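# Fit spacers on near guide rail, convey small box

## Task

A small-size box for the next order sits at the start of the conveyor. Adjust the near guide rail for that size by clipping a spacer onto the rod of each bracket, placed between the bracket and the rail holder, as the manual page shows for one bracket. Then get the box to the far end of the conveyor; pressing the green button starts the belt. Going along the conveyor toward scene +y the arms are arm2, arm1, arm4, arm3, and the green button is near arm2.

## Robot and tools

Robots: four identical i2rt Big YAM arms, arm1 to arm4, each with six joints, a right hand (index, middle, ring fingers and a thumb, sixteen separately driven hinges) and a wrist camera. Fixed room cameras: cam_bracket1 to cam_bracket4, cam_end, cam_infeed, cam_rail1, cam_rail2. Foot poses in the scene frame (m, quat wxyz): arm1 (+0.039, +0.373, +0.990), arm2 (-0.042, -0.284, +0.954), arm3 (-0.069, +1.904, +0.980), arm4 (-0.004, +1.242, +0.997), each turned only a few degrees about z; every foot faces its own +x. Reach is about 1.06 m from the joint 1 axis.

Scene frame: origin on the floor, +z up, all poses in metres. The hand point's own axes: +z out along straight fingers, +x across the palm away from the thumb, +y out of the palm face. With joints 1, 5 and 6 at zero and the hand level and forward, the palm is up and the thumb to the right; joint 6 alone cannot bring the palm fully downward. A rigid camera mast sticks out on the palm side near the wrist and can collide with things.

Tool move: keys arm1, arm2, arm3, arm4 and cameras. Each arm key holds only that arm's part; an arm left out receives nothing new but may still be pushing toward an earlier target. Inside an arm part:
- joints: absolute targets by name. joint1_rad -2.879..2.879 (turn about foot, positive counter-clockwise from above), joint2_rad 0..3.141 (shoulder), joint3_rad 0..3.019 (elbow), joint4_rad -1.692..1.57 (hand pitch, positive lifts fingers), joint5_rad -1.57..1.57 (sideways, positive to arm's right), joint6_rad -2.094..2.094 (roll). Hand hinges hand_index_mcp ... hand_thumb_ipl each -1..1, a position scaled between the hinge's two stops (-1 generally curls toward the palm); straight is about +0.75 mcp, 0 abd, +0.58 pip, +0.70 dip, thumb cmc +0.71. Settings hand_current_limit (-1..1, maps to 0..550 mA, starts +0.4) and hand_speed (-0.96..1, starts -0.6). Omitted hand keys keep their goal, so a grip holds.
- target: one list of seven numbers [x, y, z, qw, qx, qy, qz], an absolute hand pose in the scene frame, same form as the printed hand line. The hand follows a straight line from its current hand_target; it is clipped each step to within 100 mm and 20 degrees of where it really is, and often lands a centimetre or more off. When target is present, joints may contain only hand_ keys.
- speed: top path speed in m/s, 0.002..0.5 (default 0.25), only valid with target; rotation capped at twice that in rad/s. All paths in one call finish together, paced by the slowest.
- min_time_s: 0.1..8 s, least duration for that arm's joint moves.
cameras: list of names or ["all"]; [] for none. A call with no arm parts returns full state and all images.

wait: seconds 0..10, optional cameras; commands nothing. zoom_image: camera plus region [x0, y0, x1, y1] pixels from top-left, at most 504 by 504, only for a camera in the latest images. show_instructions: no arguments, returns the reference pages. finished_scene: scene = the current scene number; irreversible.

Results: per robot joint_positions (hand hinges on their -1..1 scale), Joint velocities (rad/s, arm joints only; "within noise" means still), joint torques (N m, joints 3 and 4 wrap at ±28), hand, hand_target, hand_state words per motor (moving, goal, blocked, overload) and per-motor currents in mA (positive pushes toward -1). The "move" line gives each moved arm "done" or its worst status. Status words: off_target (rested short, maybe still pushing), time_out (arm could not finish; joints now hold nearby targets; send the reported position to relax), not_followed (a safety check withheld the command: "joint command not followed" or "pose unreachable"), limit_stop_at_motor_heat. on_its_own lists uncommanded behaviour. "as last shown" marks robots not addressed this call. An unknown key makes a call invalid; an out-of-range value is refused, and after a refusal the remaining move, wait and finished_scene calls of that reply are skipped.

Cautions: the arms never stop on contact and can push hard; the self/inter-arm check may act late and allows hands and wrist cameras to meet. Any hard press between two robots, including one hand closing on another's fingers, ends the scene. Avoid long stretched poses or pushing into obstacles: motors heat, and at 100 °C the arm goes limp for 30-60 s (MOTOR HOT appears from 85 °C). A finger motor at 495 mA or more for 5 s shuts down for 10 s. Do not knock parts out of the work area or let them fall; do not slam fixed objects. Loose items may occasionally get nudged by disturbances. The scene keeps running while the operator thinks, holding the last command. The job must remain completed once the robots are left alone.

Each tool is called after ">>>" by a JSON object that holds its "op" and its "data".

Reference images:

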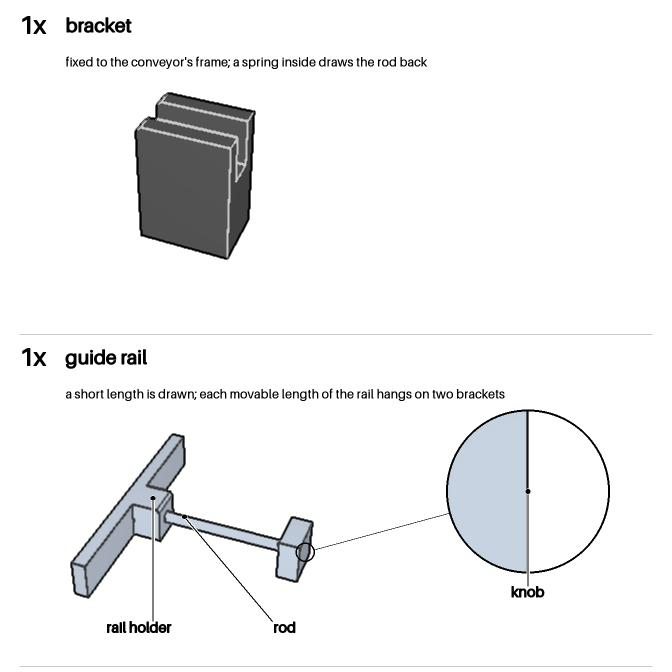

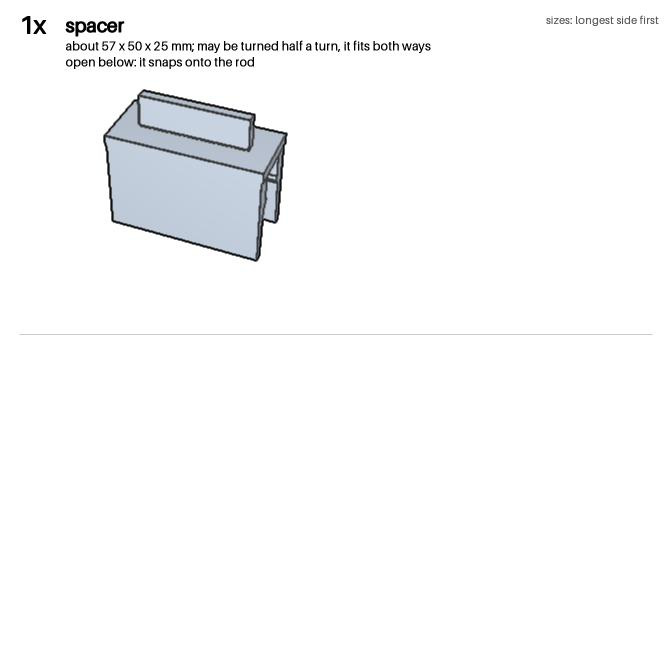

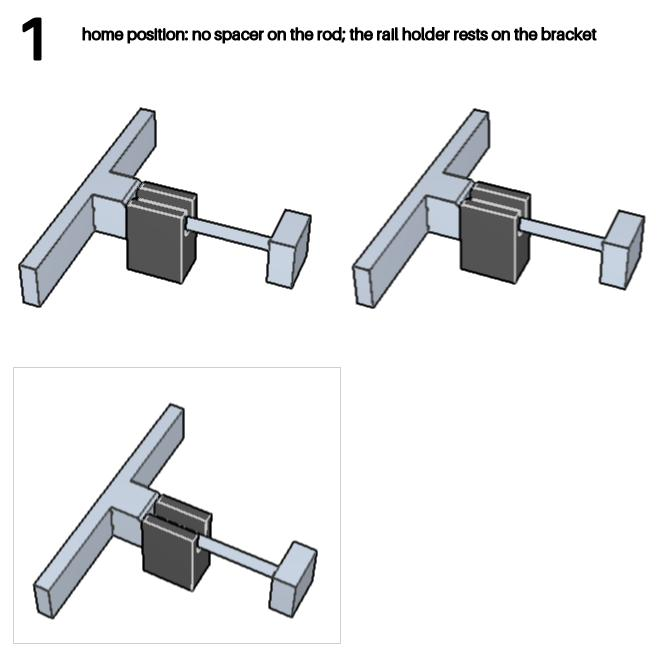

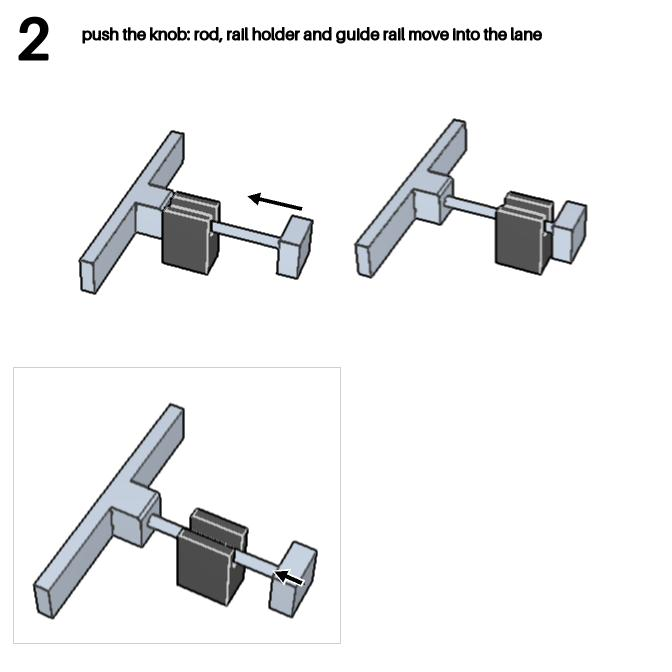

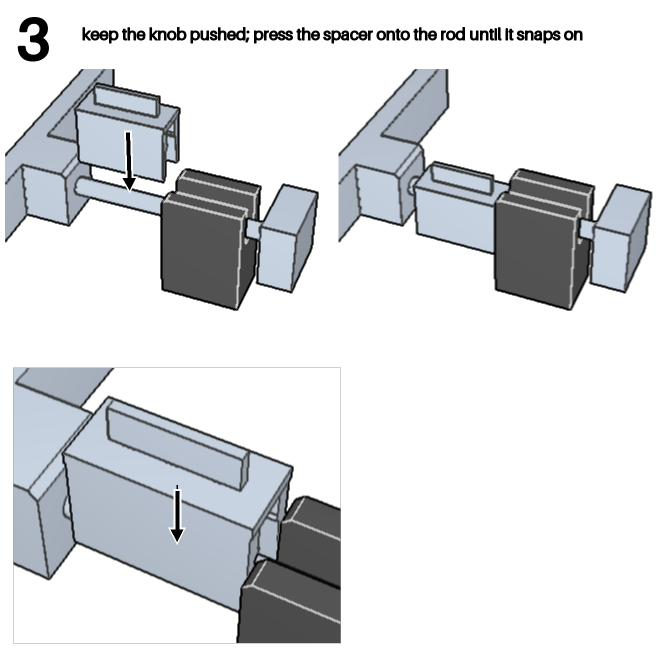

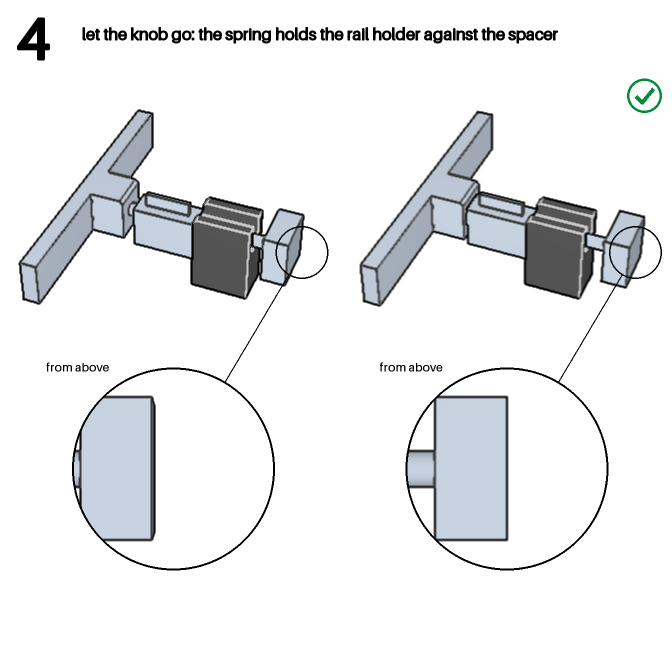

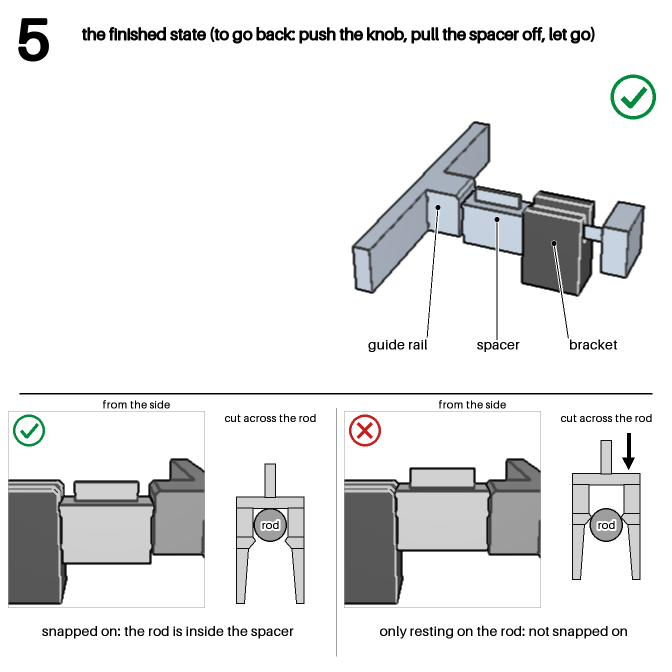

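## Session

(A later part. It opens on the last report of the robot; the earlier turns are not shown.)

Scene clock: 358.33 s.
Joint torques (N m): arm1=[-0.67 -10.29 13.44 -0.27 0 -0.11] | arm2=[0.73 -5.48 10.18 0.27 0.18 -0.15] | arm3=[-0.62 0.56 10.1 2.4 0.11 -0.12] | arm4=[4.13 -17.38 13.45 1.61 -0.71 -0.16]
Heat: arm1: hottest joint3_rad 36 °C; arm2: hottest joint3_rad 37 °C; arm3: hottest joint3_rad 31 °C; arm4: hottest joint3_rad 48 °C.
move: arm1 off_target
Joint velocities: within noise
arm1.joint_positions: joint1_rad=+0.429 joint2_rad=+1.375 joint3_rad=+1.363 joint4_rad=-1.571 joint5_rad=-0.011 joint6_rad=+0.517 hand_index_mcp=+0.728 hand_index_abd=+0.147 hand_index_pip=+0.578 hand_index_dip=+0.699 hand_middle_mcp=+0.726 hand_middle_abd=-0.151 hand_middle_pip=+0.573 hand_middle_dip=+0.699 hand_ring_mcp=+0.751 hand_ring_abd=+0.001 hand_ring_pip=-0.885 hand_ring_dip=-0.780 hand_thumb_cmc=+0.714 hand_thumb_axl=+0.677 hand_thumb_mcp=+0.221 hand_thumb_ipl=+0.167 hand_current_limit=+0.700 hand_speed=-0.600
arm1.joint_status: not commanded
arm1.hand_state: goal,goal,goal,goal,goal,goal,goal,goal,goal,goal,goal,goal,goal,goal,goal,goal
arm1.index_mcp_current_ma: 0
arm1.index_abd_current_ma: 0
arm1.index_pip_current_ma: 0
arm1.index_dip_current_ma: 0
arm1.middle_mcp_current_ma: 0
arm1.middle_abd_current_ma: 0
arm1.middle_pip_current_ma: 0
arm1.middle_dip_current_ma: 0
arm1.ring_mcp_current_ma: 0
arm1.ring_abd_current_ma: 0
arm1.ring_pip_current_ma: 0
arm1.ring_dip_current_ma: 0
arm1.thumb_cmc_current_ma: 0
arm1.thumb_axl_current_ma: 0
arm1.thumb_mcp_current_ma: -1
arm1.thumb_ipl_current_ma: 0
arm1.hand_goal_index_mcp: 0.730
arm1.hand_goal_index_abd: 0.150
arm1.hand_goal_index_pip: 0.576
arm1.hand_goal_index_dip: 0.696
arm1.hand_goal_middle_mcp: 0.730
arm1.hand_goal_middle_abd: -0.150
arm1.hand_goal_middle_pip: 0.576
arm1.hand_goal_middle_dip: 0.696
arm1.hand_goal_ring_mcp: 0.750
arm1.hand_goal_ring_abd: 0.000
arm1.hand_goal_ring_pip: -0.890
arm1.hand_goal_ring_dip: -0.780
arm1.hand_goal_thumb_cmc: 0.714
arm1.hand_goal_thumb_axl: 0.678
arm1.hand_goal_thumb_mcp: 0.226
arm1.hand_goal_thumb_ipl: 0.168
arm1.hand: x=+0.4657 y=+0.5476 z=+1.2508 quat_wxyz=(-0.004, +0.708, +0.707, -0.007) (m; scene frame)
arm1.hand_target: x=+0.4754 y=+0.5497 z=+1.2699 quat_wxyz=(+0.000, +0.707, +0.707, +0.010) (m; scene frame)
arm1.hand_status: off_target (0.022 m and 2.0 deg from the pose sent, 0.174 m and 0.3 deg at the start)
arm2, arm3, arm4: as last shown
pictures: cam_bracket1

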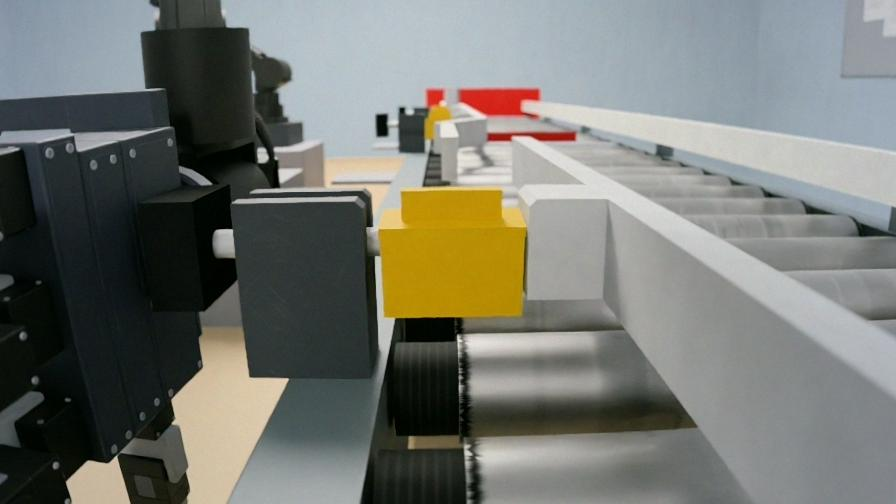

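>>> {"op": "move", "data": {"arm1": {"joints":{"joint2_rad":1.0,"joint3_rad":1.25},"min_time_s":2.5}, "arm4": {"joints":{"joint1_rad":-1.28},"min_time_s":1.5}, "cameras": ["cam_bracket1","cam_bracket2"]}}

Scene clock: 361.43 s.
Joint torques (N m): arm1=[-0.62 -5.42 8.34 0.38 0 -0.13] | arm2=[1.03 -5.48 10.63 0.25 0.19 -0.16] | arm3=[-0.62 0.56 10.11 2.39 0.11 -0.12] | arm4=[0.73 -17.26 13.41 1.59 -0.53 -0.17]
Heat: arm1: hottest joint3_rad 36 °C; arm2: hottest joint3_rad 37 °C; arm3: hottest joint3_rad 31 °C; arm4: hottest joint3_rad 48 °C.
move: arm1 done; arm4 done
Joint velocities: within noise
arm1.joint_positions: joint1_rad=+0.429 joint2_rad=+1.001 joint3_rad=+1.265 joint4_rad=-1.571 joint5_rad=-0.011 joint6_rad=+0.516 hand_index_mcp=+0.728 hand_index_abd=+0.147 hand_index_pip=+0.578 hand_index_dip=+0.699 hand_middle_mcp=+0.728 hand_middle_abd=-0.151 hand_middle_pip=+0.573 hand_middle_dip=+0.699 hand_ring_mcp=+0.751 hand_ring_abd=+0.001 hand_ring_pip=-0.885 hand_ring_dip=-0.780 hand_thumb_cmc=+0.714 hand_thumb_axl=+0.677 hand_thumb_mcp=+0.221 hand_thumb_ipl=+0.167 hand_current_limit=+0.700 hand_speed=-0.600
arm1.joint_status: all done
arm1.hand_state: goal,goal,goal,goal,goal,goal,goal,goal,goal,goal,goal,goal,goal,goal,goal,goal
arm1.index_mcp_current_ma: 0
arm1.index_abd_current_ma: 0
arm1.index_pip_current_ma: 0
arm1.index_dip_current_ma: 0
arm1.middle_mcp_current_ma: 0
arm1.middle_abd_current_ma: 0
arm1.middle_pip_current_ma: 0
arm1.middle_dip_current_ma: 0
arm1.ring_mcp_current_ma: 0
arm1.ring_abd_current_ma: 0
arm1.ring_pip_current_ma: 0
arm1.ring_dip_current_ma: 0
arm1.thumb_cmc_current_ma: 0
arm1.thumb_axl_current_ma: 0
arm1.thumb_mcp_current_ma: -1
arm1.thumb_ipl_current_ma: 0
arm1.hand_goal_index_mcp: 0.730
arm1.hand_goal_index_abd: 0.150
arm1.hand_goal_index_pip: 0.576
arm1.hand_goal_index_dip: 0.696
arm1.hand_goal_middle_mcp: 0.730
arm1.hand_goal_middle_abd: -0.150
arm1.hand_goal_middle_pip: 0.576
arm1.hand_goal_middle_dip: 0.696
arm1.hand_goal_ring_mcp: 0.750
arm1.hand_goal_ring_abd: 0.000
arm1.hand_goal_ring_pip: -0.890
arm1.hand_goal_ring_dip: -0.780
arm1.hand_goal_thumb_cmc: 0.714
arm1.hand_goal_thumb_axl: 0.678
arm1.hand_goal_thumb_mcp: 0.226
arm1.hand_goal_thumb_ipl: 0.168
arm1.hand: x=+0.3893 y=+0.5051 z=+1.3516 quat_wxyz=(+0.032, +0.700, +0.702, +0.126) (m; scene frame)
arm1.hand_target: x=+0.3868 y=+0.5010 z=+1.3437 quat_wxyz=(+0.030, +0.701, +0.703, +0.115) (m; scene frame)
arm1.hand_status: not commanded
arm2, arm3: as last shown
arm4.joint_positions: joint1_rad=-1.267 joint2_rad=+2.492 joint3_rad=+1.577 joint4_rad=+0.861 joint5_rad=+0.507 joint6_rad=+1.568 hand_index_mcp=+0.732 hand_index_abd=-0.046 hand_index_pip=+0.563 hand_index_dip=+0.694 hand_middle_mcp=+0.755 hand_middle_abd=+0.003 hand_middle_pip=+0.577 hand_middle_dip=+0.696 hand_ring_mcp=+0.755 hand_ring_abd=+0.003 hand_ring_pip=+0.577 hand_ring_dip=+0.696 hand_thumb_cmc=+0.715 hand_thumb_axl=+0.677 hand_thumb_mcp=+0.226 hand_thumb_ipl=+0.168 hand_current_limit=+0.400 hand_speed=-0.600
arm4.joint_status: all done
arm4.hand_state: blocked,blocked,goal,goal,goal,goal,goal,goal,goal,goal,goal,goal,goal,goal,goal,goal
arm4.index_mcp_current_ma: -68
arm4.index_abd_current_ma: -130
arm4.index_pip_current_ma: -33
arm4.index_dip_current_ma: -3
arm4.middle_mcp_current_ma: 2
arm4.middle_abd_current_ma: 5
arm4.middle_pip_current_ma: 1
arm4.middle_dip_current_ma: 0
arm4.ring_mcp_current_ma: 2
arm4.ring_abd_current_ma: 6
arm4.ring_pip_current_ma: 1
arm4.ring_dip_current_ma: 0
arm4.thumb_cmc_current_ma: 1
arm4.thumb_axl_current_ma: -1
arm4.thumb_mcp_current_ma: 0
arm4.thumb_ipl_current_ma: -1
arm4.hand_goal_index_mcp: 0.754
arm4.hand_goal_index_abd: 0.000
arm4.hand_goal_index_pip: 0.576
arm4.hand_goal_index_dip: 0.696
arm4.hand_goal_middle_mcp: 0.754
arm4.hand_goal_middle_abd: 0.000
arm4.hand_goal_middle_pip: 0.576
arm4.hand_goal_middle_dip: 0.696
arm4.hand_goal_ring_mcp: 0.754
arm4.hand_goal_ring_abd: 0.000
arm4.hand_goal_ring_pip: 0.576
arm4.hand_goal_ring_dip: 0.696
arm4.hand_goal_thumb_cmc: 0.714
arm4.hand_goal_thumb_axl: 0.678
arm4.hand_goal_thumb_mcp: 0.226
arm4.hand_goal_thumb_ipl: 0.168
arm4.hand: x=+0.1438 y=+0.4594 z=+0.9690 quat_wxyz=(+0.520, +0.485, -0.538, +0.453) (m; scene frame)
arm4.hand_target: x=+0.1451 y=+0.4334 z=+0.9894 quat_wxyz=(+0.526, +0.473, -0.530, +0.467) (m; scene frame)
arm4.hand_status: not commanded
pictures: cam_bracket1, cam_bracket2

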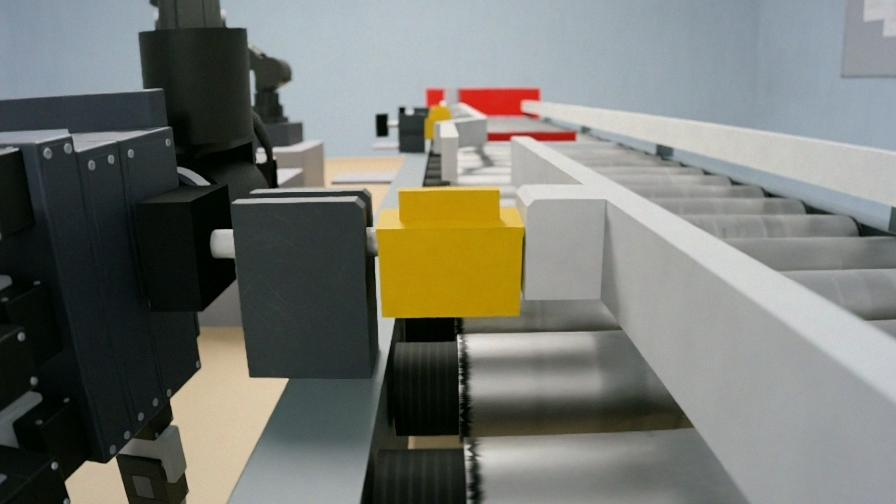

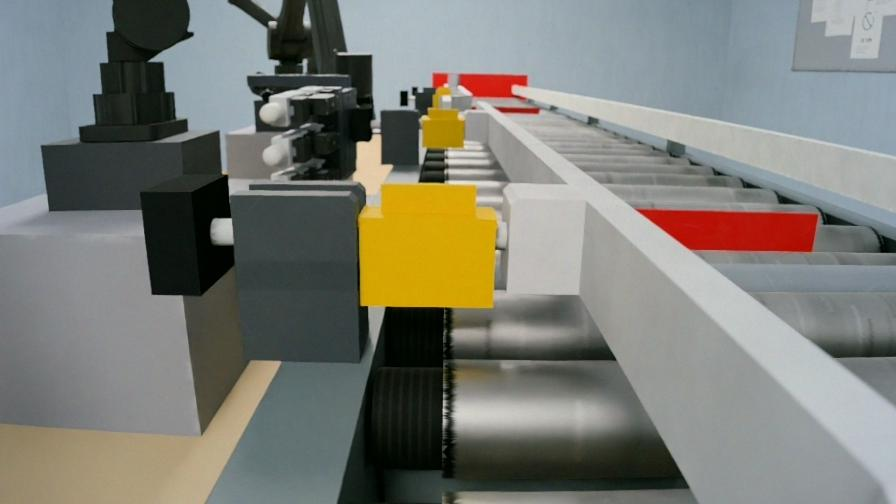

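>>> {"op": "move", "data": {"arm4": {"joints":{"joint1_rad":-1.31},"min_time_s":1.5}}}

>>> {"op": "move", "data": {"arm4": {"joints":{"joint1_rad":-1.36},"min_time_s":2}, "cameras": ["cam_bracket1","cam_bracket2"]}}

Scene clock: 363.27 s.
Joint torques (N m): arm1=[-0.79 -5.42 8.38 0.4 0.01 -0.11] | arm2=[0.44 -5.66 10.33 0.16 0.26 -0.19] | arm3=[-0.67 0.5 10.1 2.39 0.1 -0.12] | arm4=[-1.14 -17.38 13.37 1.59 -0.39 -0.17]
Heat: arm1: hottest joint3_rad 36 °C; arm2: hottest joint3_rad 37 °C; arm3: hottest joint3_rad 31 °C; arm4: hottest joint3_rad 48 °C.
move: arm4 done
Joint velocities: within noise
arm1, arm2, arm3: as last shown
arm4.joint_positions: joint1_rad=-1.273 joint2_rad=+2.492 joint3_rad=+1.577 joint4_rad=+0.861 joint5_rad=+0.504 joint6_rad=+1.568 hand_index_mcp=+0.734 hand_index_abd=-0.047 hand_index_pip=+0.564 hand_index_dip=+0.694 hand_middle_mcp=+0.755 hand_middle_abd=+0.003 hand_middle_pip=+0.577 hand_middle_dip=+0.696 hand_ring_mcp=+0.755 hand_ring_abd=+0.003 hand_ring_pip=+0.577 hand_ring_dip=+0.696 hand_thumb_cmc=+0.715 hand_thumb_axl=+0.677 hand_thumb_mcp=+0.226 hand_thumb_ipl=+0.168 hand_current_limit=+0.400 hand_speed=-0.600
arm4.joint_status: all done
arm4.hand_state: blocked,blocked,goal,goal,goal,goal,goal,goal,goal,goal,goal,goal,goal,goal,goal,goal
arm4.index_mcp_current_ma: -61
arm4.index_abd_current_ma: -135
arm4.index_pip_current_ma: -30
arm4.index_dip_current_ma: -3
arm4.middle_mcp_current_ma: 2
arm4.middle_abd_current_ma: 5
arm4.middle_pip_current_ma: 1
arm4.middle_dip_current_ma: 0
arm4.ring_mcp_current_ma: 2
arm4.ring_abd_current_ma: 6
arm4.ring_pip_current_ma: 1
arm4.ring_dip_current_ma: 0
arm4.thumb_cmc_current_ma: 1
arm4.thumb_axl_current_ma: -1
arm4.thumb_mcp_current_ma: 0
arm4.thumb_ipl_current_ma: -1
arm4.hand_goal_index_mcp: 0.754
arm4.hand_goal_index_abd: 0.000
arm4.hand_goal_index_pip: 0.576
arm4.hand_goal_index_dip: 0.696
arm4.hand_goal_middle_mcp: 0.754
arm4.hand_goal_middle_abd: 0.000
arm4.hand_goal_middle_pip: 0.576
arm4.hand_goal_middle_dip: 0.696
arm4.hand_goal_ring_mcp: 0.754
arm4.hand_goal_ring_abd: 0.000
arm4.hand_goal_ring_pip: 0.576
arm4.hand_goal_ring_dip: 0.696
arm4.hand_goal_thumb_cmc: 0.714
arm4.hand_goal_thumb_axl: 0.678
arm4.hand_goal_thumb_mcp: 0.226
arm4.hand_goal_thumb_ipl: 0.168
arm4.hand: x=+0.1398 y=+0.4582 z=+0.9690 quat_wxyz=(+0.520, +0.484, -0.539, +0.453) (m; scene frame)
arm4.hand_target: x=+0.1207 y=+0.4293 z=+0.9891 quat_wxyz=(+0.533, +0.465, -0.538, +0.459) (m; scene frame)
arm4.hand_status: not commanded
pictures: none

Scene clock: 367.57 s.
Joint torques (N m): arm1=[-0.15 -5.3 8.39 0.42 0.02 -0.13] | arm2=[0.79 -5.48 10.3 0.09 0.24 -0.21] | arm3=[-0.62 0.5 10.1 2.39 0.1 -0.12] | arm4=[-4.84 -17.49 13.55 1.44 -0.09 -0.2]
Heat: arm1: hottest joint3_rad 36 °C; arm2: hottest joint3_rad 37 °C; arm3: hottest joint3_rad 31 °C; arm4: hottest joint3_rad 48 °C.
move: arm4 time_out
Joint velocities: within noise
arm1, arm2, arm3: as last shown
arm4.joint_positions: joint1_rad=-1.279 joint2_rad=+2.492 joint3_rad=+1.575 joint4_rad=+0.864 joint5_rad=+0.497 joint6_rad=+1.571 hand_index_mcp=+0.743 hand_index_abd=-0.047 hand_index_pip=+0.569 hand_index_dip=+0.694 hand_middle_mcp=+0.755 hand_middle_abd=+0.003 hand_middle_pip=+0.577 hand_middle_dip=+0.696 hand_ring_mcp=+0.755 hand_ring_abd=+0.003 hand_ring_pip=+0.577 hand_ring_dip=+0.696 hand_thumb_cmc=+0.715 hand_thumb_axl=+0.677 hand_thumb_mcp=+0.226 hand_thumb_ipl=+0.168 hand_current_limit=+0.400 hand_speed=-0.600
arm4.joint_status: joint1_rad time_out (moved -0.005 of -0.087)
arm4.hand_state: goal,blocked,goal,goal,goal,goal,goal,goal,goal,goal,goal,goal,goal,goal,goal,goal
arm4.index_mcp_current_ma: -28
arm4.index_abd_current_ma: -135
arm4.index_pip_current_ma: -16
arm4.index_dip_current_ma: -3
arm4.middle_mcp_current_ma: 2
arm4.middle_abd_current_ma: 5
arm4.middle_pip_current_ma: 1
arm4.middle_dip_current_ma: 0
arm4.ring_mcp_current_ma: 2
arm4.ring_abd_current_ma: 6
arm4.ring_pip_current_ma: 1
arm4.ring_dip_current_ma: 0
arm4.thumb_cmc_current_ma: 1
arm4.thumb_axl_current_ma: -1
arm4.thumb_mcp_current_ma: 0
arm4.thumb_ipl_current_ma: -1
arm4.hand_goal_index_mcp: 0.754
arm4.hand_goal_index_abd: 0.000
arm4.hand_goal_index_pip: 0.576
arm4.hand_goal_index_dip: 0.696
arm4.hand_goal_middle_mcp: 0.754
arm4.hand_goal_middle_abd: 0.000
arm4.hand_goal_middle_pip: 0.576
arm4.hand_goal_middle_dip: 0.696
arm4.hand_goal_ring_mcp: 0.754
arm4.hand_goal_ring_abd: 0.000
arm4.hand_goal_ring_pip: 0.576
arm4.hand_goal_ring_dip: 0.696
arm4.hand_goal_thumb_cmc: 0.714
arm4.hand_goal_thumb_axl: 0.678
arm4.hand_goal_thumb_mcp: 0.226
arm4.hand_goal_thumb_ipl: 0.168
arm4.on_its_own: joint1_rad reads -1.279 and still pushes toward -1.360 since a time_out
arm4.hand: x=+0.1368 y=+0.4571 z=+0.9686 quat_wxyz=(+0.519, +0.483, -0.539, +0.455) (m; scene frame)
arm4.hand_target: x=+0.0800 y=+0.4241 z=+0.9885 quat_wxyz=(+0.544, +0.452, -0.549, +0.445) (m; scene frame)
arm4.hand_status: not commanded
pictures: cam_bracket1, cam_bracket2

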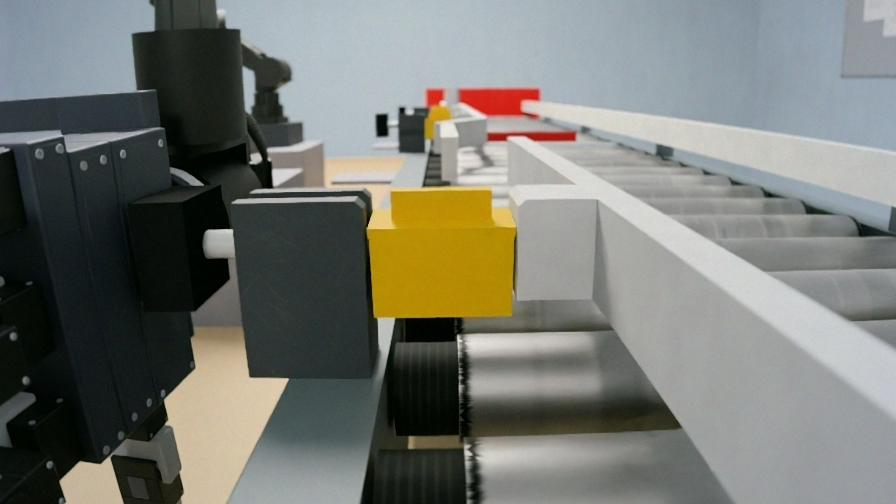

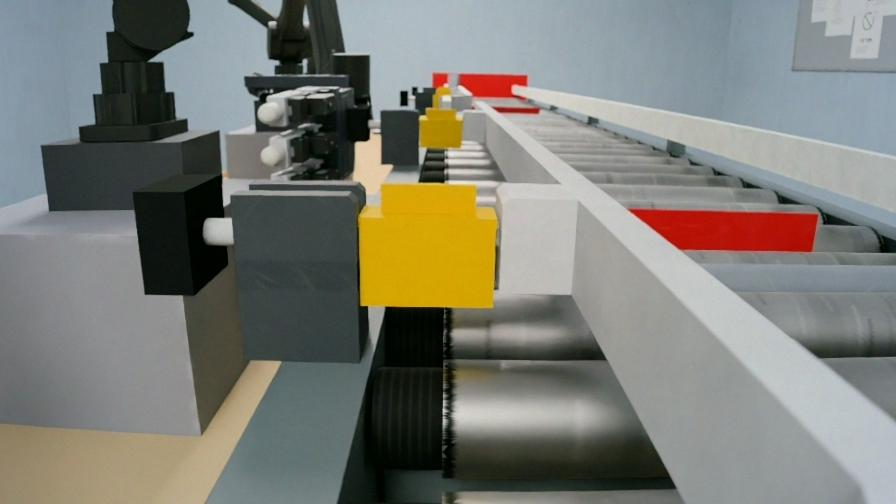

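>>> {"op": "move", "data": {"arm4": {"target":[0.09,0.50,0.975,0.520,0.484,-0.539,0.453],"speed":0.05}, "cameras": ["cam_bracket1","cam_rail1"]}}

Scene clock: 369.80 s.
Joint torques (N m): arm1=[-0.62 -5.36 8.35 0.43 0.02 -0.11] | arm2=[0.91 -4.89 10.59 0.21 0.23 -0.14] | arm3=[-0.62 0.5 10.1 2.39 0.1 -0.12] | arm4=[1.73 -19.43 4.89 3.67 0.44 -0.11]
Heat: arm1: hottest joint3_rad 36 °C; arm2: hottest joint3_rad 37 °C; arm3: hottest joint3_rad 31 °C; arm4: hottest joint3_rad 47 °C.
move: arm4 off_target
Joint velocities: within noise
arm1, arm2, arm3: as last shown
arm4.joint_positions: joint1_rad=-1.323 joint2_rad=+2.427 joint3_rad=+1.368 joint4_rad=+0.962 joint5_rad=+0.446 joint6_rad=+1.570 hand_index_mcp=+0.794 hand_index_abd=-0.004 hand_index_pip=+0.608 hand_index_dip=+0.712 hand_middle_mcp=+0.754 hand_middle_abd=+0.003 hand_middle_pip=+0.577 hand_middle_dip=+0.696 hand_ring_mcp=+0.754 hand_ring_abd=+0.004 hand_ring_pip=+0.577 hand_ring_dip=+0.696 hand_thumb_cmc=+0.714 hand_thumb_axl=+0.677 hand_thumb_mcp=+0.226 hand_thumb_ipl=+0.168 hand_current_limit=+0.400 hand_speed=-0.600
arm4.joint_status: not commanded
arm4.hand_state: blocked,goal,blocked,goal,goal,goal,goal,goal,goal,goal,goal,goal,goal,goal,goal,goal
arm4.index_mcp_current_ma: 140
arm4.index_abd_current_ma: -6
arm4.index_pip_current_ma: 100
arm4.index_dip_current_ma: 42
arm4.middle_mcp_current_ma: 0
arm4.middle_abd_current_ma: 5
arm4.middle_pip_current_ma: 1
arm4.middle_dip_current_ma: 0
arm4.ring_mcp_current_ma: 0
arm4.ring_abd_current_ma: 6
arm4.ring_pip_current_ma: 1
arm4.ring_dip_current_ma: 0
arm4.thumb_cmc_current_ma: 0
arm4.thumb_axl_current_ma: -1
arm4.thumb_mcp_current_ma: 0
arm4.thumb_ipl_current_ma: -1
arm4.hand_goal_index_mcp: 0.754
arm4.hand_goal_index_abd: 0.000
arm4.hand_goal_index_pip: 0.576
arm4.hand_goal_index_dip: 0.696
arm4.hand_goal_middle_mcp: 0.754
arm4.hand_goal_middle_abd: 0.000
arm4.hand_goal_middle_pip: 0.576
arm4.hand_goal_middle_dip: 0.696
arm4.hand_goal_ring_mcp: 0.754
arm4.hand_goal_ring_abd: 0.000
arm4.hand_goal_ring_pip: 0.576
arm4.hand_goal_ring_dip: 0.696
arm4.hand_goal_thumb_cmc: 0.714
arm4.hand_goal_thumb_axl: 0.678
arm4.hand_goal_thumb_mcp: 0.226
arm4.hand_goal_thumb_ipl: 0.168
arm4.hand: x=+0.0910 y=+0.5020 z=+0.9512 quat_wxyz=(+0.511, +0.499, -0.544, +0.442) (m; scene frame)
arm4.hand_target: x=+0.0900 y=+0.4999 z=+0.9743 quat_wxyz=(+0.520, +0.484, -0.539, +0.453) (m; scene frame)
arm4.hand_status: off_target (0.024 m and 2.5 deg from the pose sent, 0.064 m and 0.2 deg at the start)
pictures: cam_bracket1, cam_rail1

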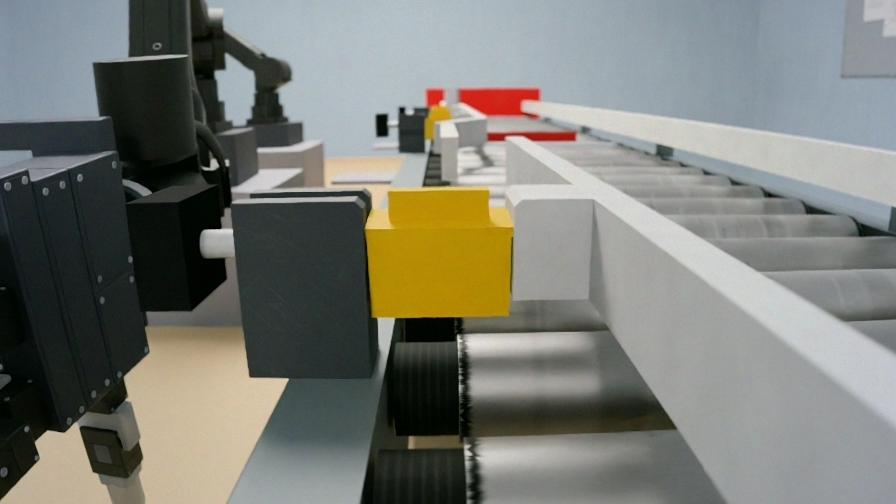

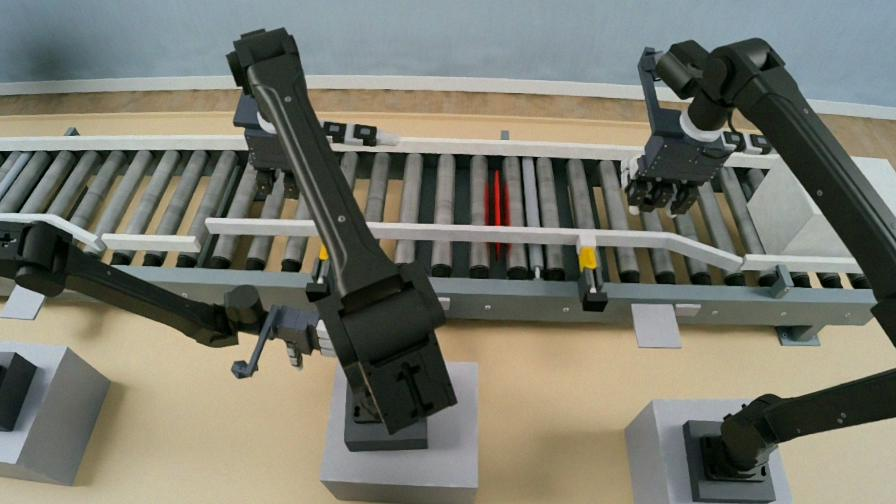

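>>> {"op": "move", "data": {"arm4": {"target":[0.085,0.58,0.99,0.520,0.484,-0.539,0.453],"speed":0.1}, "cameras": ["cam_rail1","cam_bracket2"]}}

>>> {"op": "zoom_image", "data": {"camera": "cam_rail1", "region": [400, 130, 700, 330]}}

>>> {"op": "zoom_image", "data": {"camera": "cam_bracket2", "region": [560, 160, 896, 380]}}

Scene clock: 371.30 s.
Joint torques (N m): arm1=[-0.44 -5.42 8.39 0.42 0.01 -0.09] | arm2=[0.67 -5.13 10.47 0.17 0.22 -0.18] | arm3=[-0.62 0.5 10.1 2.4 0.11 -0.12] | arm4=[1.38 -17.38 4.04 3.89 0.75 -0.11]
Heat: arm1: hottest joint3_rad 36 °C; arm2: hottest joint3_rad 37 °C; arm3: hottest joint3_rad 31 °C; arm4: hottest joint3_rad 47 °C.
move: arm4 off_target
Joint velocities: within noise
arm1, arm2: as last shown
arm3.joint_positions: joint1_rad=+0.019 joint2_rad=+0.621 joint3_rad=+1.445 joint4_rad=-1.172 joint5_rad=+0.010 joint6_rad=+1.142 hand_index_mcp=+0.755 hand_index_abd=+0.001 hand_index_pip=+0.577 hand_index_dip=+0.696 hand_middle_mcp=+0.755 hand_middle_abd=+0.001 hand_middle_pip=+0.577 hand_middle_dip=+0.696 hand_ring_mcp=+0.755 hand_ring_abd=+0.001 hand_ring_pip=+0.577 hand_ring_dip=+0.696 hand_thumb_cmc=+0.715 hand_thumb_axl=+0.677 hand_thumb_mcp=+0.226 hand_thumb_ipl=+0.168 hand_current_limit=+0.400 hand_speed=-0.600
arm3.joint_status: not commanded
arm3.hand_state: goal,goal,goal,goal,goal,goal,goal,goal,goal,goal,goal,goal,goal,goal,goal,goal
arm3.index_mcp_current_ma: 1
arm3.index_abd_current_ma: 1
arm3.index_pip_current_ma: 1
arm3.index_dip_current_ma: 0
arm3.middle_mcp_current_ma: 1
arm3.middle_abd_current_ma: 1
arm3.middle_pip_current_ma: 1
arm3.middle_dip_current_ma: 0
arm3.ring_mcp_current_ma: 1
arm3.ring_abd_current_ma: 1
arm3.ring_pip_current_ma: 1
arm3.ring_dip_current_ma: 0
arm3.thumb_cmc_current_ma: 1
arm3.thumb_axl_current_ma: -1
arm3.thumb_mcp_current_ma: 0
arm3.thumb_ipl_current_ma: 0
arm3.hand_goal_index_mcp: 0.754
arm3.hand_goal_index_abd: 0.000
arm3.hand_goal_index_pip: 0.576
arm3.hand_goal_index_dip: 0.696
arm3.hand_goal_middle_mcp: 0.754
arm3.hand_goal_middle_abd: 0.000
arm3.hand_goal_middle_pip: 0.576
arm3.hand_goal_middle_dip: 0.696
arm3.hand_goal_ring_mcp: 0.754
arm3.hand_goal_ring_abd: 0.000
arm3.hand_goal_ring_pip: 0.576
arm3.hand_goal_ring_dip: 0.696
arm3.hand_goal_thumb_cmc: 0.714
arm3.hand_goal_thumb_axl: 0.678
arm3.hand_goal_thumb_mcp: 0.226
arm3.hand_goal_thumb_ipl: 0.168
arm3.hand: x=+0.1747 y=+1.8084 z=+1.5973 quat_wxyz=(+0.136, +0.802, +0.159, +0.560) (m; scene frame)
arm3.hand_target: x=+0.1704 y=+1.8085 z=+1.6097 quat_wxyz=(+0.138, +0.794, +0.157, +0.571) (m; scene frame)
arm3.hand_status: not commanded
arm4.joint_positions: joint1_rad=-1.279 joint2_rad=+2.300 joint3_rad=+1.099 joint4_rad=+1.097 joint5_rad=+0.479 joint6_rad=+1.571 hand_index_mcp=+0.795 hand_index_abd=+0.006 hand_index_pip=+0.608 hand_index_dip=+0.712 hand_middle_mcp=+0.754 hand_middle_abd=+0.003 hand_middle_pip=+0.577 hand_middle_dip=+0.696 hand_ring_mcp=+0.754 hand_ring_abd=+0.004 hand_ring_pip=+0.577 hand_ring_dip=+0.696 hand_thumb_cmc=+0.714 hand_thumb_axl=+0.677 hand_thumb_mcp=+0.226 hand_thumb_ipl=+0.168 hand_current_limit=+0.400 hand_speed=-0.600
arm4.joint_status: not commanded
arm4.hand_state: blocked,goal,blocked,goal,goal,goal,goal,goal,goal,goal,goal,goal,goal,goal,goal,goal
arm4.index_mcp_current_ma: 142
arm4.index_abd_current_ma: 11
arm4.index_pip_current_ma: 100
arm4.index_dip_current_ma: 42
arm4.middle_mcp_current_ma: 0
arm4.middle_abd_current_ma: 5
arm4.middle_pip_current_ma: 1
arm4.middle_dip_current_ma: 0
arm4.ring_mcp_current_ma: 0
arm4.ring_abd_current_ma: 6
arm4.ring_pip_current_ma: 1
arm4.ring_dip_current_ma: 0
arm4.thumb_cmc_current_ma: 0
arm4.thumb_axl_current_ma: -1
arm4.thumb_mcp_current_ma: 0
arm4.thumb_ipl_current_ma: -1
arm4.hand_goal_index_mcp: 0.754
arm4.hand_goal_index_abd: 0.000
arm4.hand_goal_index_pip: 0.576
arm4.hand_goal_index_dip: 0.696
arm4.hand_goal_middle_mcp: 0.754
arm4.hand_goal_middle_abd: 0.000
arm4.hand_goal_middle_pip: 0.576
arm4.hand_goal_middle_dip: 0.696
arm4.hand_goal_ring_mcp: 0.754
arm4.hand_goal_ring_abd: 0.000
arm4.hand_goal_ring_pip: 0.576
arm4.hand_goal_ring_dip: 0.696
arm4.hand_goal_thumb_cmc: 0.714
arm4.hand_goal_thumb_axl: 0.678
arm4.hand_goal_thumb_mcp: 0.226
arm4.hand_goal_thumb_ipl: 0.168
arm4.hand: x=+0.0894 y=+0.5814 z=+0.9676 quat_wxyz=(+0.508, +0.504, -0.541, +0.442) (m; scene frame)
arm4.hand_target: x=+0.0850 y=+0.5799 z=+0.9894 quat_wxyz=(+0.520, +0.484, -0.539, +0.453) (m; scene frame)
arm4.hand_status: off_target (0.023 m and 3.0 deg from the pose sent, 0.087 m and 2.4 deg at the start)
pictures: cam_bracket2, cam_rail1

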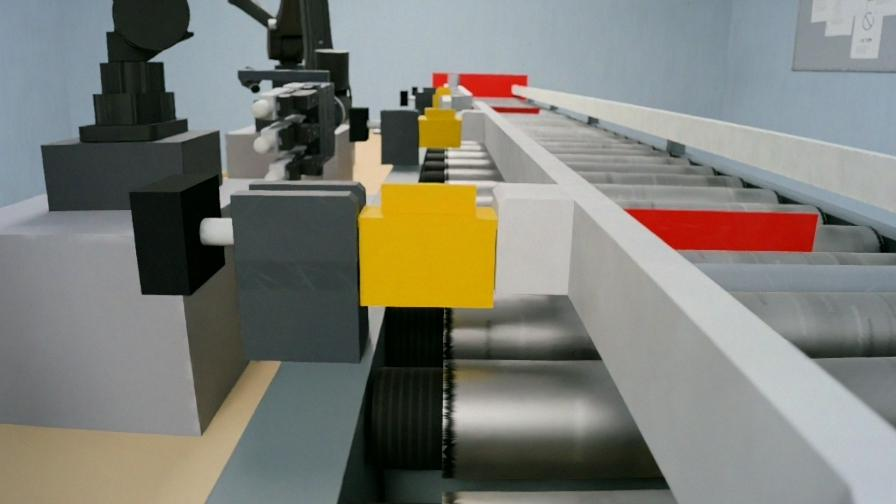

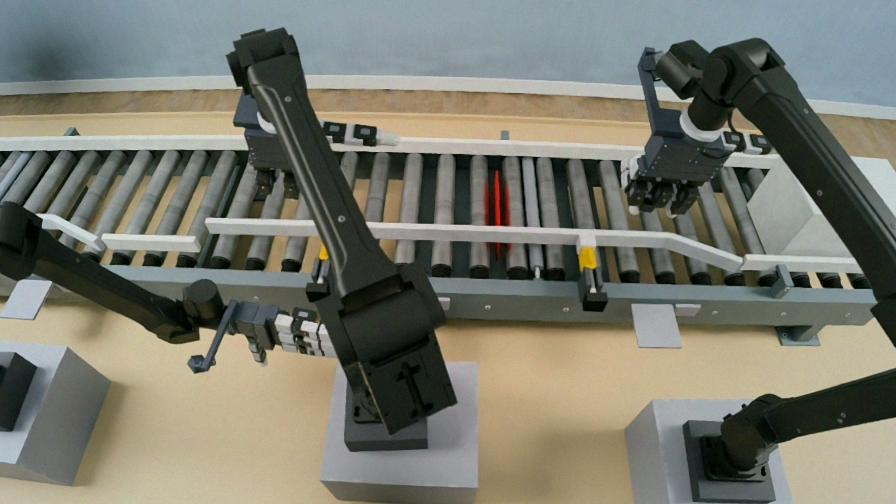

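Scaled by 1.680 from the camera's 896x504 image, which has a finer 1280x720 frame.

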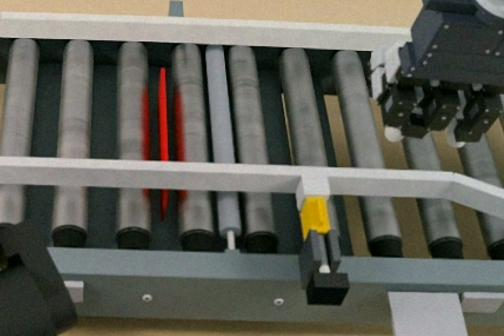

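Scaled by 1.500 from the camera's 896x504 image, which has a finer 1280x720 frame.

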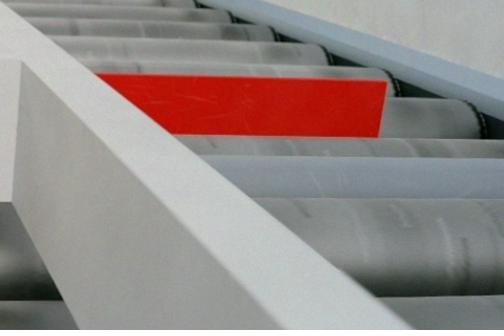

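>>> {"op": "move", "data": {"arm4": {"target":[0.08,0.66,1.08,0.520,0.484,-0.539,0.453],"speed":0.15}, "cameras": ["cam_rail1","cam_infeed","arm2_cam_wrist"]}}

Scene clock: 372.93 s.
Joint torques (N m): arm1=[-0.32 -5.36 8.42 0.36 0 -0.11] | arm2=[0.91 -5.19 10.26 0.32 0.21 -0.22] | arm3=[-0.62 0.5 10.09 2.39 0.11 -0.12] | arm4=[2.49 -13.45 4.78 2.28 0.24 -0.08]
Heat: arm1: hottest joint3_rad 36 °C; arm2: hottest joint3_rad 37 °C; arm3: hottest joint3_rad 31 °C; arm4: hottest joint3_rad 46 °C.
move: arm4 done
Joint velocities: within noise
arm1, arm3: as last shown
arm2.joint_positions: joint1_rad=+0.567 joint2_rad=+1.331 joint3_rad=+1.608 joint4_rad=-1.700 joint5_rad=+0.024 joint6_rad=+0.514 hand_index_mcp=+0.754 hand_index_abd=+0.146 hand_index_pip=+0.578 hand_index_dip=+0.696 hand_middle_mcp=+0.751 hand_middle_abd=-0.146 hand_middle_pip=+0.573 hand_middle_dip=+0.697 hand_ring_mcp=+0.751 hand_ring_abd=+0.001 hand_ring_pip=-0.874 hand_ring_dip=-0.781 hand_thumb_cmc=+0.714 hand_thumb_axl=+0.677 hand_thumb_mcp=+0.220 hand_thumb_ipl=+0.167 hand_current_limit=+0.700 hand_speed=-0.900
arm2.joint_status: not commanded
arm2.hand_state: goal,goal,goal,goal,goal,goal,goal,goal,goal,goal,goal,goal,goal,goal,goal,goal
arm2.index_mcp_current_ma: 0
arm2.index_abd_current_ma: -1
arm2.index_pip_current_ma: 0
arm2.index_dip_current_ma: 0
arm2.middle_mcp_current_ma: 0
arm2.middle_abd_current_ma: 0
arm2.middle_pip_current_ma: 0
arm2.middle_dip_current_ma: 0
arm2.ring_mcp_current_ma: 0
arm2.ring_abd_current_ma: 0
arm2.ring_pip_current_ma: 1
arm2.ring_dip_current_ma: 0
arm2.thumb_cmc_current_ma: 0
arm2.thumb_axl_current_ma: 0
arm2.thumb_mcp_current_ma: -2
arm2.thumb_ipl_current_ma: 0
arm2.hand_goal_index_mcp: 0.754
arm2.hand_goal_index_abd: 0.150
arm2.hand_goal_index_pip: 0.576
arm2.hand_goal_index_dip: 0.696
arm2.hand_goal_middle_mcp: 0.754
arm2.hand_goal_middle_abd: -0.150
arm2.hand_goal_middle_pip: 0.576
arm2.hand_goal_middle_dip: 0.696
arm2.hand_goal_ring_mcp: 0.750
arm2.hand_goal_ring_abd: 0.000
arm2.hand_goal_ring_pip: -0.880
arm2.hand_goal_ring_dip: -0.780
arm2.hand_goal_thumb_cmc: 0.714
arm2.hand_goal_thumb_axl: 0.678
arm2.hand_goal_thumb_mcp: 0.226
arm2.hand_goal_thumb_ipl: 0.168
arm2.hand: x=+0.3998 y=-0.1172 z=+1.3341 quat_wxyz=(+0.025, +0.708, +0.703, +0.065) (m; scene frame)
arm2.hand_target: x=+0.4000 y=-0.1201 z=+1.3293 quat_wxyz=(+0.024, +0.706, +0.706, +0.056) (m; scene frame)
arm2.hand_status: not commanded
arm4.joint_positions: joint1_rad=-1.237 joint2_rad=+1.959 joint3_rad=+0.824 joint4_rad=+1.075 joint5_rad=+0.546 joint6_rad=+1.572 hand_index_mcp=+0.756 hand_index_abd=+0.002 hand_index_pip=+0.579 hand_index_dip=+0.699 hand_middle_mcp=+0.754 hand_middle_abd=+0.003 hand_middle_pip=+0.577 hand_middle_dip=+0.696 hand_ring_mcp=+0.754 hand_ring_abd=+0.004 hand_ring_pip=+0.577 hand_ring_dip=+0.696 hand_thumb_cmc=+0.714 hand_thumb_axl=+0.677 hand_thumb_mcp=+0.226 hand_thumb_ipl=+0.168 hand_current_limit=+0.400 hand_speed=-0.600
arm4.joint_status: not commanded
arm4.hand_state: goal,goal,goal,goal,goal,goal,goal,goal,goal,goal,goal,goal,goal,goal,goal,goal
arm4.index_mcp_current_ma: 5
arm4.index_abd_current_ma: 3
arm4.index_pip_current_ma: 6
arm4.index_dip_current_ma: 6
arm4.middle_mcp_current_ma: 0
arm4.middle_abd_current_ma: 5
arm4.middle_pip_current_ma: 1
arm4.middle_dip_current_ma: 0
arm4.ring_mcp_current_ma: 0
arm4.ring_abd_current_ma: 6
arm4.ring_pip_current_ma: 1
arm4.ring_dip_current_ma: 0
arm4.thumb_cmc_current_ma: 0
arm4.thumb_axl_current_ma: -1
arm4.thumb_mcp_current_ma: 0
arm4.thumb_ipl_current_ma: -1
arm4.hand_goal_index_mcp: 0.754
arm4.hand_goal_index_abd: 0.000
arm4.hand_goal_index_pip: 0.576
arm4.hand_goal_index_dip: 0.696
arm4.hand_goal_middle_mcp: 0.754
arm4.hand_goal_middle_abd: 0.000
arm4.hand_goal_middle_pip: 0.576
arm4.hand_goal_middle_dip: 0.696
arm4.hand_goal_ring_mcp: 0.754
arm4.hand_goal_ring_abd: 0.000
arm4.hand_goal_ring_pip: 0.576
arm4.hand_goal_ring_dip: 0.696
arm4.hand_goal_thumb_cmc: 0.714
arm4.hand_goal_thumb_axl: 0.678
arm4.hand_goal_thumb_mcp: 0.226
arm4.hand_goal_thumb_ipl: 0.168
arm4.hand: x=+0.0755 y=+0.6584 z=+1.0736 quat_wxyz=(+0.521, +0.483, -0.541, +0.450) (m; scene frame)
arm4.hand_target: x=+0.0800 y=+0.6600 z=+1.0799 quat_wxyz=(+0.520, +0.484, -0.539, +0.453) (m; scene frame)
arm4.hand_status: done (0.008 m and 0.4 deg from the pose sent, 0.137 m and 2.9 deg at the start)
pictures: arm2_cam_wrist, cam_infeed, cam_rail1

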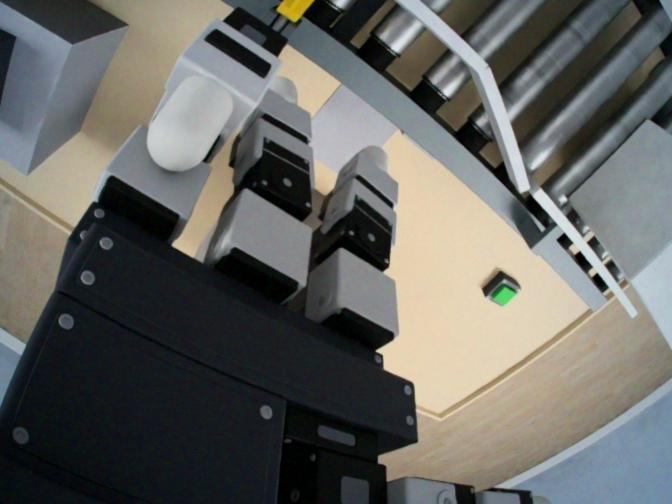

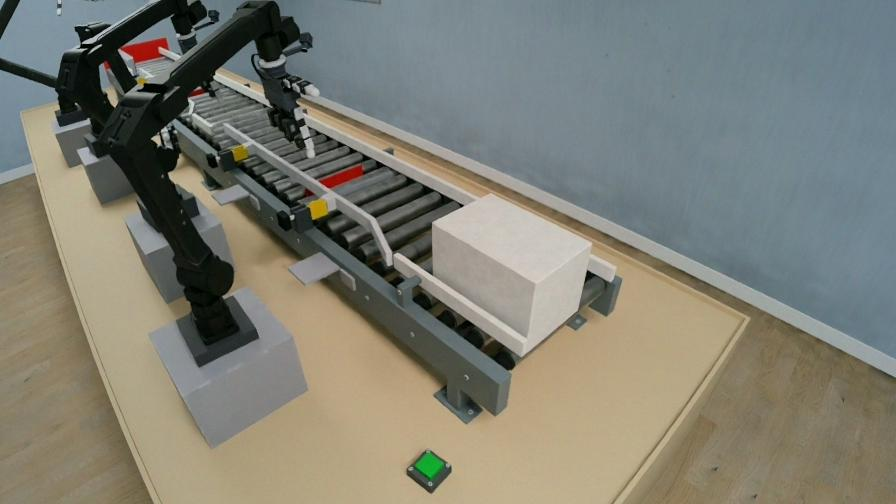

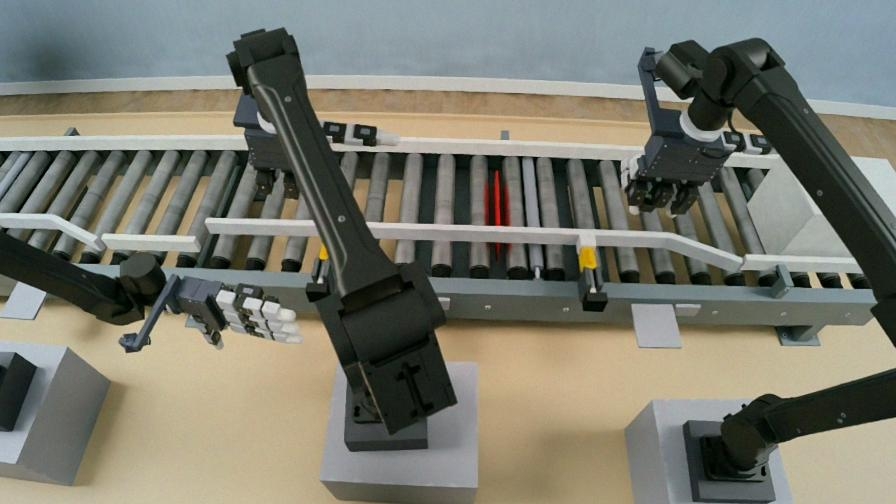

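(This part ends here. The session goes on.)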